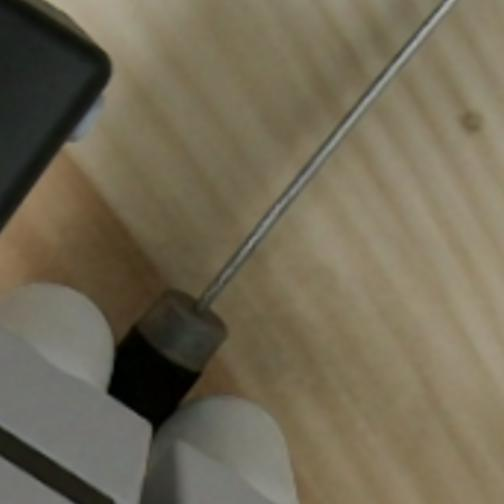

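Request:
execute_actions:
  actions:
    - [[0,0,0,0,0,0,0.754,0,0.576,0.696,0.754,0,0.576,0.696,-0.547,0,-0.519,0.261,0.714,0.678,-0.449,-0.157,0.3,-0.9,0,0,0.022,0,0,0,0.754,-0.25,0.576,0.696,0.754,0.25,0.576,0.696,-0.547,0,-0.519,0.261,0.714,0.678,-0.449,-0.157,0.3,-0.9]]
    - [[0,0,0,0,0,0,0.754,0,0.576,0.696,0.754,0,0.576,0.696,-0.547,0,-0.519,0.261,0.714,0.678,-0.449,-0.157,0.3,-0.9,0,0,0.012,0,0,0,0.754,-0.25,0.576,0.696,0.754,0.25,0.576,0.696,-0.547,0,-0.519,0.261,0.714,0.678,-0.449,-0.157,0.3,-0.9]]
  cameras: ["cam_right_wrist"]

Request:
zoom_image:
  camera: "cam_right_wrist"
  region: [290, 20, 410, 140]

Scene clock: 1491.60 s.
left_arm: end_effector_position=(+0.4897, -0.0193, +0.2654) hand_goal=(+0.754, +0.000, +0.576, +0.696, +0.754, +0.000, +0.576, +0.696, -0.546, +0.000, -0.518, +0.262, +0.714, +0.678, -0.448, -0.156) hand_measured=(+0.754, +0.002, +0.576, +0.696, +0.752, -0.002, +0.576, +0.696, -0.530, -0.002, -0.514, +0.264, +0.714, +0.678, -0.448, -0.154) hand_current_ma=(+0, +3, +0, -1, -4, -3, +0, +0, +40, -2, +6, +4, +0, -1, +0, +4) hand_state=(goal, goal, goal, goal, goal, goal, goal, goal, goal, goal, goal, goal, goal, goal, goal, goal) hand_current_limit=0.30 hand_speed=-0.90 end_effector_quat_wxyz=(-0.023, -0.125, +0.992, +0.007) | right_arm: end_effector_position=(+0.3654, +0.3157, +0.1258) hand_goal=(+0.754, -0.250, +0.576, +0.696, +0.754, +0.250, +0.576, +0.696, -0.546, +0.000, -0.518, +0.262, +0.714, +0.678, -0.448, -0.156) hand_measured=(+0.750, -0.078, +0.574, +0.696, +0.752, +0.074, +0.574, +0.694, -0.528, +0.000, -0.514, +0.264, +0.714, +0.678, -0.448, -0.154) hand_current_ma=(-15, +358, -12, -3, -9, -357, -7, -9, +86, +4, +17, +10, -3, -2, -1, +9) hand_state=(goal, blocked, goal, goal, goal, blocked, goal, goal, goal, goal, goal, goal, goal, goal, goal, goal) hand_current_limit=0.30 hand_speed=-0.90 end_effector_quat_wxyz=(+0.000, +0.557, +0.830, +0.004)
Joint positions: left_arm=[-0.178 1.795 1.861 -1.686 0 -1.999] | right_arm=[0.831 1.481 1.103 -1.185 -0.001 0.443]
Joint torques (N m): left_arm=[0.09 -12.69 13.11 -0.03 -0.12 -0.07] | right_arm=[0.44 -9.05 7.1 0.32 0.2 0.15]
Heat: left arm: hottest elbow 66 °C; right arm: hottest elbow 55 °C.
Hand target: left_arm +0.5028, -0.0220, +0.2847; +0.000, -0.131, +0.991, +0.000 | right_arm +0.3637, +0.3184, +0.1181; +0.000, +0.559, +0.829, +0.000
Off the commanded pose: left_arm 0.023 m, 3 deg | right_arm 0.008 m, 1 deg.
Step readings (end_effector_position of left_arm | right_arm):
0: (+0.4897, -0.0193, +0.2654) | (+0.3639, +0.3140, +0.1395)
1: (+0.4897, -0.0193, +0.2654) | (+0.3639, +0.3140, +0.1395)
2: (+0.4897, -0.0193, +0.2654) | (+0.3643, +0.3145, +0.1396)
4: (+0.4897, -0.0193, +0.2654) | (+0.3653, +0.3156, +0.1389)
8: (+0.4897, -0.0193, +0.2654) | (+0.3653, +0.3156, +0.1353)
15: (+0.4897, -0.0193, +0.2654) | (+0.3652, +0.3155, +0.1327)
16: (+0.4897, -0.0193, +0.2654) | (+0.3653, +0.3156, +0.1327)
17: (+0.4897, -0.0193, +0.2654) | (+0.3655, +0.3157, +0.1325)
19: (+0.4897, -0.0193, +0.2654) | (+0.3658, +0.3162, +0.1317)
23: (+0.4897, -0.0193, +0.2654) | (+0.3655, +0.3158, +0.1279)
30: (+0.4897, -0.0193, +0.2654) | (+0.3654, +0.3157, +0.1258)
camera_calibration:
cam_right_wrist: T_world_to_cam=[[0.855486, -0.517821, -0.00239465, -0.112444], [-0.389245, -0.646103, 0.656535, 0.224248], [-0.341515, -0.560724, -0.754292, 0.520687], [0, 0, 0, 1]] pos_world=[0.361304, 0.378623, 0.245254]
Images, in order (width x height): cam_right_wrist 672x504.

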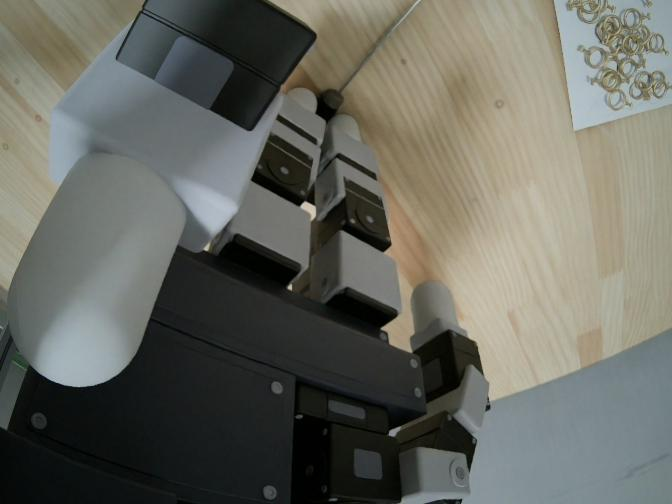

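Scaled by 4.200 from the camera's 672x504 image, which has a finer 960x720 frame.

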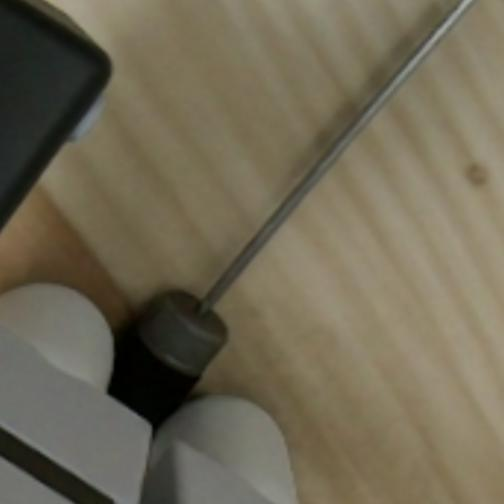

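Request:
execute_actions:
  actions:
    - [[0,0,0,0,0,0,0.754,0,0.576,0.696,0.754,0,0.576,0.696,-0.547,0,-0.519,0.261,0.714,0.678,-0.449,-0.157,0.3,-0.9,0,0,0,0,0,0,0.754,0.03,0.576,0.696,0.754,0.05,0.576,0.696,-0.547,0,-0.519,0.261,0.714,0.678,-0.449,-0.157,0.0,-0.9]]
    - [[0,0,0,0,0,0,0.754,0,0.576,0.696,0.754,0,0.576,0.696,-0.547,0,-0.519,0.261,0.714,0.678,-0.449,-0.157,0.3,-0.9,0,0,-0.005,0,0,0,0.754,0.03,0.576,0.696,0.754,0.13,0.576,0.696,-0.547,0,-0.519,0.261,0.714,0.678,-0.449,-0.157,-0.2,-0.95]]
    - [[0,0,0,0,0,0,0.754,0,0.576,0.696,0.754,0,0.576,0.696,-0.547,0,-0.519,0.261,0.714,0.678,-0.449,-0.157,0.3,-0.9,0,0,0,0,0,0,0.754,0.03,0.576,0.696,0.754,0.2,0.576,0.696,-0.547,0,-0.519,0.261,0.714,0.678,-0.449,-0.157,-0.2,-0.95]]
  cameras: ["cam_right_wrist"]

Request:
zoom_image:
  camera: "cam_right_wrist"
  region: [290, 20, 410, 140]

Scene clock: 1502.83 s.
left_arm: end_effector_position=(+0.4897, -0.0193, +0.2654) hand_goal=(+0.754, +0.000, +0.576, +0.696, +0.754, +0.000, +0.576, +0.696, -0.546, +0.000, -0.518, +0.262, +0.714, +0.678, -0.448, -0.156) hand_measured=(+0.754, +0.002, +0.576, +0.696, +0.752, -0.002, +0.576, +0.696, -0.530, -0.002, -0.514, +0.264, +0.714, +0.678, -0.448, -0.154) hand_current_ma=(+0, +3, +0, -1, -4, -3, +0, +0, +40, -2, +6, +4, +0, -1, +0, +4) hand_state=(goal, goal, goal, goal, goal, goal, goal, goal, goal, goal, goal, goal, goal, goal, goal, goal) hand_current_limit=0.30 hand_speed=-0.90 end_effector_quat_wxyz=(-0.023, -0.125, +0.992, +0.007) | right_arm: end_effector_position=(+0.3647, +0.3171, +0.1259) hand_goal=(+0.754, +0.030, +0.576, +0.696, +0.754, +0.200, +0.576, +0.696, -0.546, +0.000, -0.518, +0.262, +0.714, +0.678, -0.448, -0.156) hand_measured=(+0.752, +0.028, +0.574, +0.696, +0.752, +0.170, +0.574, +0.694, -0.528, +0.000, -0.514, +0.264, +0.714, +0.678, -0.448, -0.154) hand_current_ma=(-13, -9, -10, -3, -7, -124, -6, -9, +86, +4, +17, +10, -3, -2, -1, +9) hand_state=(goal, goal, goal, goal, goal, blocked, goal, goal, goal, goal, goal, goal, goal, goal, goal, goal) hand_current_limit=-0.20 hand_speed=-0.95 end_effector_quat_wxyz=(+0.000, +0.556, +0.831, +0.005)
Joint positions: left_arm=[-0.178 1.795 1.861 -1.686 0 -1.999] | right_arm=[0.834 1.481 1.103 -1.183 -0.001 0.443]
Joint torques (N m): left_arm=[-0.03 -12.86 13.26 -0.14 -0.11 -0.07] | right_arm=[0.21 -9.76 7.42 -0.03 0.24 0.15]
Heat: left arm: hottest elbow 66 °C; right arm: hottest elbow 54 °C.
Hand target: left_arm +0.5028, -0.0220, +0.2847; +0.000, -0.131, +0.991, +0.000 | right_arm +0.3636, +0.3183, +0.1211; +0.000, +0.559, +0.829, +0.000
Off the commanded pose: left_arm 0.023 m, 3 deg | right_arm 0.005 m, 1 deg.
Step readings (end_effector_position of left_arm | right_arm):
0: (+0.4897, -0.0193, +0.2654) | (+0.3654, +0.3157, +0.1258)
1: (+0.4897, -0.0193, +0.2654) | (+0.3654, +0.3157, +0.1258)
2: (+0.4897, -0.0193, +0.2654) | (+0.3654, +0.3157, +0.1258)
4: (+0.4897, -0.0193, +0.2654) | (+0.3654, +0.3157, +0.1258)
8: (+0.4897, -0.0193, +0.2654) | (+0.3654, +0.3157, +0.1258)
15: (+0.4897, -0.0193, +0.2654) | (+0.3653, +0.3163, +0.1259)
16: (+0.4897, -0.0193, +0.2654) | (+0.3652, +0.3166, +0.1259)
17: (+0.4897, -0.0193, +0.2654) | (+0.3649, +0.3169, +0.1259)
19: (+0.4897, -0.0193, +0.2654) | (+0.3648, +0.3170, +0.1259)
23: (+0.4897, -0.0193, +0.2654) | (+0.3648, +0.3170, +0.1259)
30: (+0.4897, -0.0193, +0.2654) | (+0.3648, +0.3170, +0.1259)
31: (+0.4897, -0.0193, +0.2654) | (+0.3648, +0.3170, +0.1259)
32: (+0.4897, -0.0193, +0.2654) | (+0.3648, +0.3170, +0.1259)
34: (+0.4897, -0.0193, +0.2654) | (+0.3648, +0.3170, +0.1259)
38: (+0.4897, -0.0193, +0.2654) | (+0.3647, +0.3171, +0.1259)
45: (+0.4897, -0.0193, +0.2654) | (+0.3647, +0.3171, +0.1259)
camera_calibration:
cam_right_wrist: T_world_to_cam=[[0.85688, -0.515508, -0.00268762, -0.112421], [-0.388021, -0.648386, 0.655008, 0.22529], [-0.339405, -0.560221, -0.755617, 0.520521], [0, 0, 0, 1]] pos_world=[0.360416, 0.379727, 0.245446]
Images, in order (width x height): cam_right_wrist 672x504.

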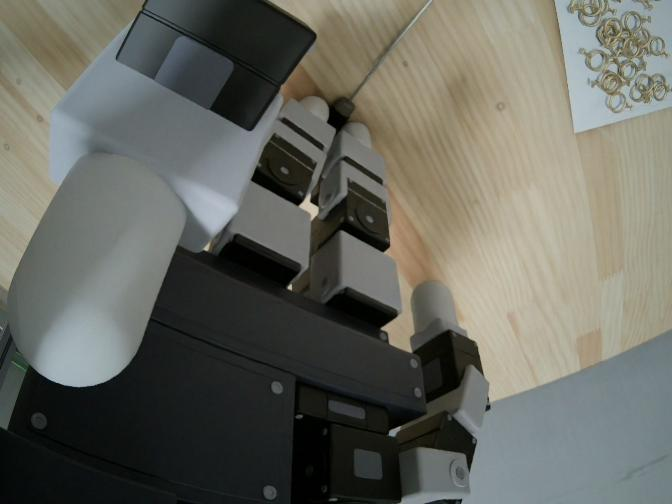

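Scaled by 4.200 from the camera's 672x504 image, which has a finer 960x720 frame.

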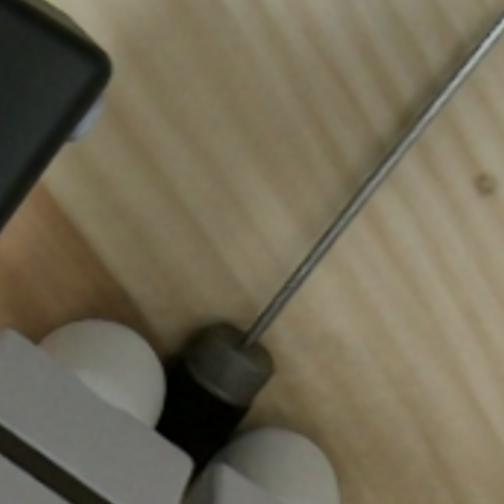

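Request:
execute_actions:
  actions:
    - [[0,0,0,0,0,0,0.754,0,0.576,0.696,0.754,0,0.576,0.696,-0.547,0,-0.519,0.261,0.714,0.678,-0.449,-0.157,0.3,-0.9,0,0,0,0,0,0,0.754,-0.1,0.576,0.696,0.754,0.3,0.576,0.696,-0.547,0,-0.519,0.261,0.714,0.678,-0.449,-0.157,0.0,-0.95]]
    - [[0,0,0,0,0,0,0.754,0,0.576,0.696,0.754,0,0.576,0.696,-0.547,0,-0.519,0.261,0.714,0.678,-0.449,-0.157,0.3,-0.9,0,0,0,0,0,0,0.754,-0.2,0.576,0.696,0.754,0.35,0.576,0.696,-0.547,0,-0.519,0.261,0.714,0.678,-0.449,-0.157,0.3,-0.95]]
  cameras: ["cam_right_wrist"]

Request:
zoom_image:
  camera: "cam_right_wrist"
  region: [290, 20, 410, 140]

Scene clock: 1508.77 s.
left_arm: end_effector_position=(+0.4897, -0.0193, +0.2654) hand_goal=(+0.754, +0.000, +0.576, +0.696, +0.754, +0.000, +0.576, +0.696, -0.546, +0.000, -0.518, +0.262, +0.714, +0.678, -0.448, -0.156) hand_measured=(+0.754, +0.002, +0.576, +0.696, +0.752, -0.002, +0.576, +0.696, -0.530, -0.002, -0.514, +0.264, +0.714, +0.678, -0.448, -0.154) hand_current_ma=(+0, +3, +0, -1, -4, -3, +0, +0, +40, -2, +6, +4, +0, -1, +0, +4) hand_state=(goal, goal, goal, goal, goal, goal, goal, goal, goal, goal, goal, goal, goal, goal, goal, goal) hand_current_limit=0.30 hand_speed=-0.90 end_effector_quat_wxyz=(-0.023, -0.125, +0.992, +0.007) | right_arm: end_effector_position=(+0.3647, +0.3171, +0.1259) hand_goal=(+0.754, -0.200, +0.576, +0.696, +0.754, +0.350, +0.576, +0.696, -0.546, +0.000, -0.518, +0.262, +0.714, +0.678, -0.448, -0.156) hand_measured=(+0.752, +0.020, +0.574, +0.696, +0.752, +0.174, +0.574, +0.694, -0.528, +0.000, -0.514, +0.264, +0.714, +0.678, -0.448, -0.154) hand_current_ma=(-13, +358, -10, -3, -7, -357, -6, -9, +86, +4, +17, +10, -3, -2, -1, +9) hand_state=(goal, blocked, goal, goal, goal, blocked, goal, goal, goal, goal, goal, goal, goal, goal, goal, goal) hand_current_limit=0.30 hand_speed=-0.95 end_effector_quat_wxyz=(+0.000, +0.556, +0.831, +0.005)
Joint positions: left_arm=[-0.178 1.795 1.861 -1.686 0 -1.999] | right_arm=[0.834 1.481 1.103 -1.183 -0.001 0.443]
Joint torques (N m): left_arm=[0.09 -12.81 13.29 -0.17 -0.11 -0.07] | right_arm=[0.09 -9.7 7.43 -0.02 0.25 0.15]
Heat: left arm: hottest elbow 66 °C; right arm: hottest elbow 53 °C.
Hand target: left_arm +0.5028, -0.0220, +0.2847; +0.000, -0.131, +0.991, +0.000 | right_arm +0.3637, +0.3183, +0.1211; +0.000, +0.559, +0.829, +0.000
Off the commanded pose: left_arm 0.023 m, 3 deg | right_arm 0.005 m, 1 deg.
Step readings (end_effector_position of left_arm | right_arm):
0: (+0.4897, -0.0193, +0.2654) | (+0.3647, +0.3171, +0.1259)
1: (+0.4897, -0.0193, +0.2654) | (+0.3647, +0.3171, +0.1259)
2: (+0.4897, -0.0193, +0.2654) | (+0.3647, +0.3171, +0.1259)
4: (+0.4897, -0.0193, +0.2654) | (+0.3647, +0.3171, +0.1259)
8: (+0.4897, -0.0193, +0.2654) | (+0.3647, +0.3171, +0.1259)
15: (+0.4897, -0.0193, +0.2654) | (+0.3647, +0.3171, +0.1259)
16: (+0.4897, -0.0193, +0.2654) | (+0.3647, +0.3171, +0.1259)
17: (+0.4897, -0.0193, +0.2654) | (+0.3647, +0.3171, +0.1259)
19: (+0.4897, -0.0193, +0.2654) | (+0.3647, +0.3171, +0.1259)
23: (+0.4897, -0.0193, +0.2654) | (+0.3647, +0.3171, +0.1259)
30: (+0.4897, -0.0193, +0.2654) | (+0.3647, +0.3171, +0.1259)
camera_calibration:
cam_right_wrist: T_world_to_cam=[[0.85688, -0.515508, -0.00268762, -0.112421], [-0.388021, -0.648386, 0.655008, 0.22529], [-0.339405, -0.560221, -0.755617, 0.520521], [0, 0, 0, 1]] pos_world=[0.360416, 0.379727, 0.245446]
Images, in order (width x height): cam_right_wrist 672x504.

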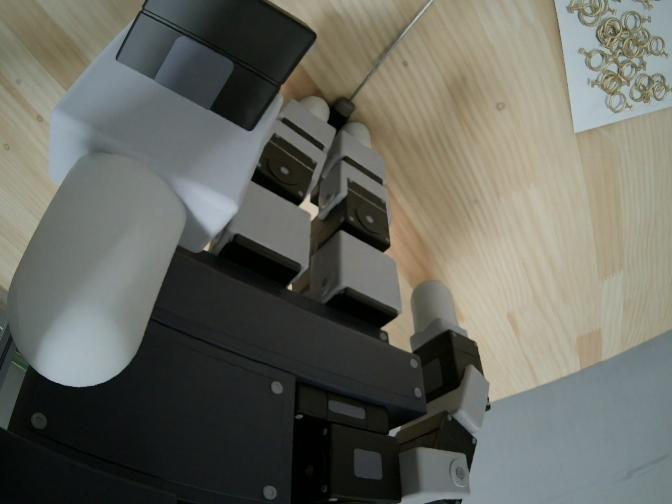

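Scaled by 4.200 from the camera's 672x504 image, which has a finer 960x720 frame.

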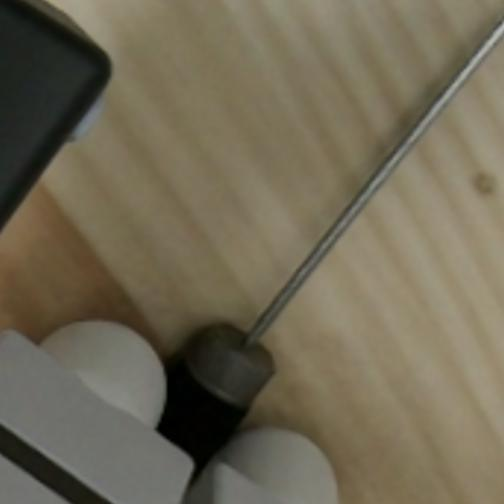

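Request:
execute_actions:
  actions:
    - [[0,0,0,0,0,0,0.754,0,0.576,0.696,0.754,0,0.576,0.696,-0.547,0,-0.519,0.261,0.714,0.678,-0.449,-0.157,0.3,-0.9,0,0,-0.03,0,0,0,0.754,-0.2,0.576,0.696,0.754,0.4,0.576,0.696,-0.547,0,-0.519,0.261,0.714,0.678,-0.449,-0.157,0.5,-0.95]]
    - [[0,0,0,0,0,0,0.754,0,0.576,0.696,0.754,0,0.576,0.696,-0.547,0,-0.519,0.261,0.714,0.678,-0.449,-0.157,0.3,-0.9,0,0,-0.045,0,0,0,0.754,-0.2,0.576,0.696,0.754,0.4,0.576,0.696,-0.547,0,-0.519,0.261,0.714,0.678,-0.449,-0.157,0.5,-0.95]]
  cameras: ["cam_right_wrist", "cam_high"]

Request:
zoom_image:
  camera: "cam_right_wrist"
  region: [290, 0, 430, 140]

Request:
zoom_image:
  camera: "cam_high"
  region: [310, 230, 430, 310]

Scene clock: 1517.97 s.
left_arm: end_effector_position=(+0.4897, -0.0193, +0.2654) hand_goal=(+0.754, +0.000, +0.576, +0.696, +0.754, +0.000, +0.576, +0.696, -0.546, +0.000, -0.518, +0.262, +0.714, +0.678, -0.448, -0.156) hand_measured=(+0.754, +0.002, +0.576, +0.696, +0.752, -0.002, +0.576, +0.696, -0.530, -0.002, -0.514, +0.264, +0.714, +0.678, -0.448, -0.154) hand_current_ma=(+0, +3, +0, -1, -4, -3, +0, +0, +40, -2, +6, +4, +0, -1, +0, +4) hand_state=(goal, goal, goal, goal, goal, goal, goal, goal, goal, goal, goal, goal, goal, goal, goal, goal) hand_current_limit=0.30 hand_speed=-0.90 end_effector_quat_wxyz=(-0.023, -0.125, +0.992, +0.007) | right_arm: end_effector_position=(+0.3561, +0.3075, +0.1491) hand_goal=(+0.754, -0.200, +0.576, +0.696, +0.754, +0.400, +0.576, +0.696, -0.546, +0.000, -0.518, +0.262, +0.714, +0.678, -0.448, -0.156) hand_measured=(+0.752, +0.018, +0.574, +0.696, +0.752, +0.176, +0.574, +0.694, -0.528, +0.000, -0.514, +0.264, +0.714, +0.678, -0.448, -0.154) hand_current_ma=(-11, +413, -9, -3, -12, -412, -6, -9, +86, +4, +17, +10, -3, -2, -1, +9) hand_state=(goal, blocked, goal, goal, goal, blocked, goal, goal, goal, goal, goal, goal, goal, goal, goal, goal) hand_current_limit=0.50 hand_speed=-0.95 end_effector_quat_wxyz=(-0.003, +0.556, +0.831, -0.016)
Joint positions: left_arm=[-0.178 1.795 1.861 -1.686 0 -1.999] | right_arm=[0.834 1.452 1.144 -1.296 -0.001 0.443]
Joint torques (N m): left_arm=[0.15 -13.16 13.26 -0.16 -0.13 -0.07] | right_arm=[0.21 -10.11 10.43 -0.42 0.23 0.16]
Heat: left arm: hottest elbow 66 °C; right arm: hottest elbow 53 °C.
Hand target: left_arm +0.5028, -0.0220, +0.2847; +0.000, -0.131, +0.991, +0.000 | right_arm +0.3637, +0.3184, +0.1662; +0.000, +0.559, +0.829, +0.000
Off the commanded pose: left_arm 0.023 m, 3 deg | right_arm 0.022 m, 2 deg.
Step readings (end_effector_position of left_arm | right_arm):
0: (+0.4897, -0.0193, +0.2654) | (+0.3647, +0.3171, +0.1259)
1: (+0.4897, -0.0193, +0.2654) | (+0.3647, +0.3171, +0.1259)
2: (+0.4897, -0.0193, +0.2654) | (+0.3645, +0.3168, +0.1258)
4: (+0.4897, -0.0193, +0.2654) | (+0.3629, +0.3150, +0.1252)
8: (+0.4897, -0.0193, +0.2654) | (+0.3593, +0.3110, +0.1238)
15: (+0.4897, -0.0193, +0.2654) | (+0.3581, +0.3097, +0.1233)
16: (+0.4897, -0.0193, +0.2654) | (+0.3579, +0.3096, +0.1233)
17: (+0.4897, -0.0193, +0.2654) | (+0.3572, +0.3088, +0.1238)
19: (+0.4897, -0.0193, +0.2654) | (+0.3549, +0.3062, +0.1256)
23: (+0.4897, -0.0193, +0.2654) | (+0.3538, +0.3050, +0.1364)
30: (+0.4897, -0.0193, +0.2654) | (+0.3565, +0.3080, +0.1492)
camera_calibration:
cam_right_wrist: T_world_to_cam=[[0.856669, -0.515748, -0.0110851, -0.108451], [-0.368581, -0.626973, 0.686333, 0.182462], [-0.360925, -0.583874, -0.727203, 0.540459], [0, 0, 0, 1]] pos_world=[0.355224, 0.374026, 0.266592]
Images, in order (width x height): cam_high 896x504, cam_right_wrist 672x504.

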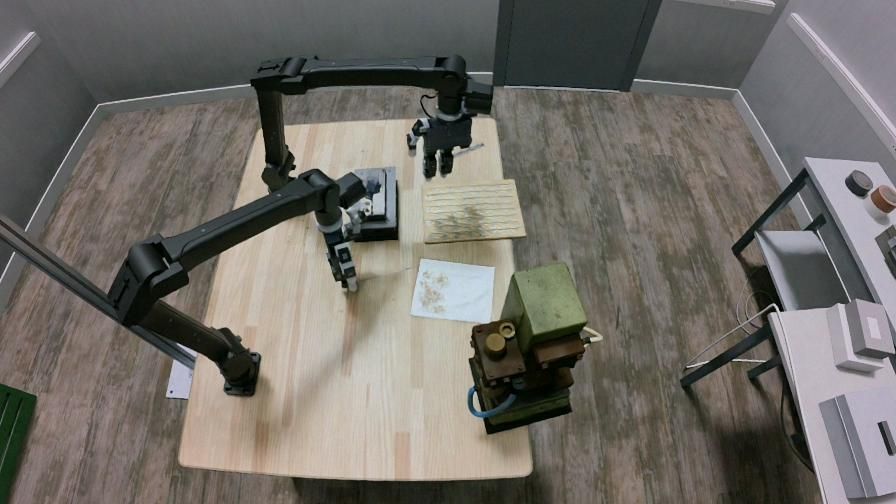

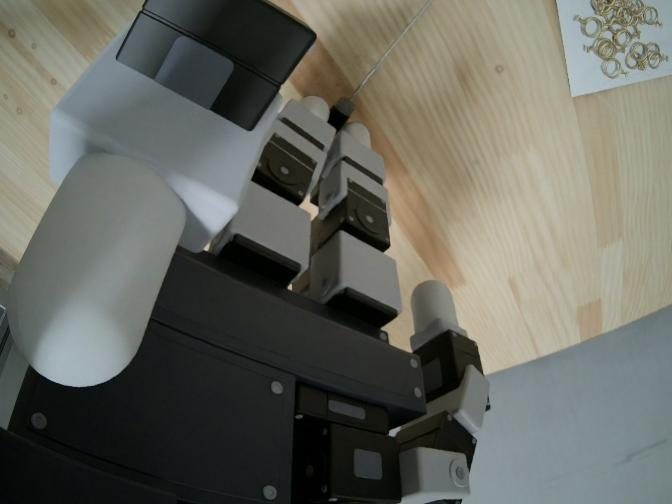

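Scaled by 3.600 from the camera's 672x504 image, which has a finer 960x720 frame.

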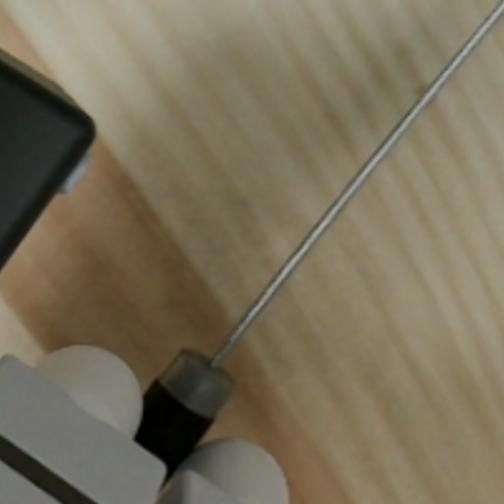

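Scaled by 4.200 from the camera's 896x504 image, which has a finer 1280x720 frame.

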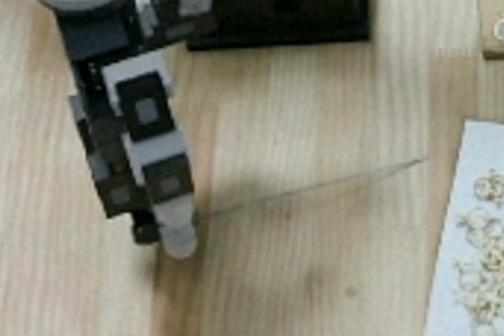

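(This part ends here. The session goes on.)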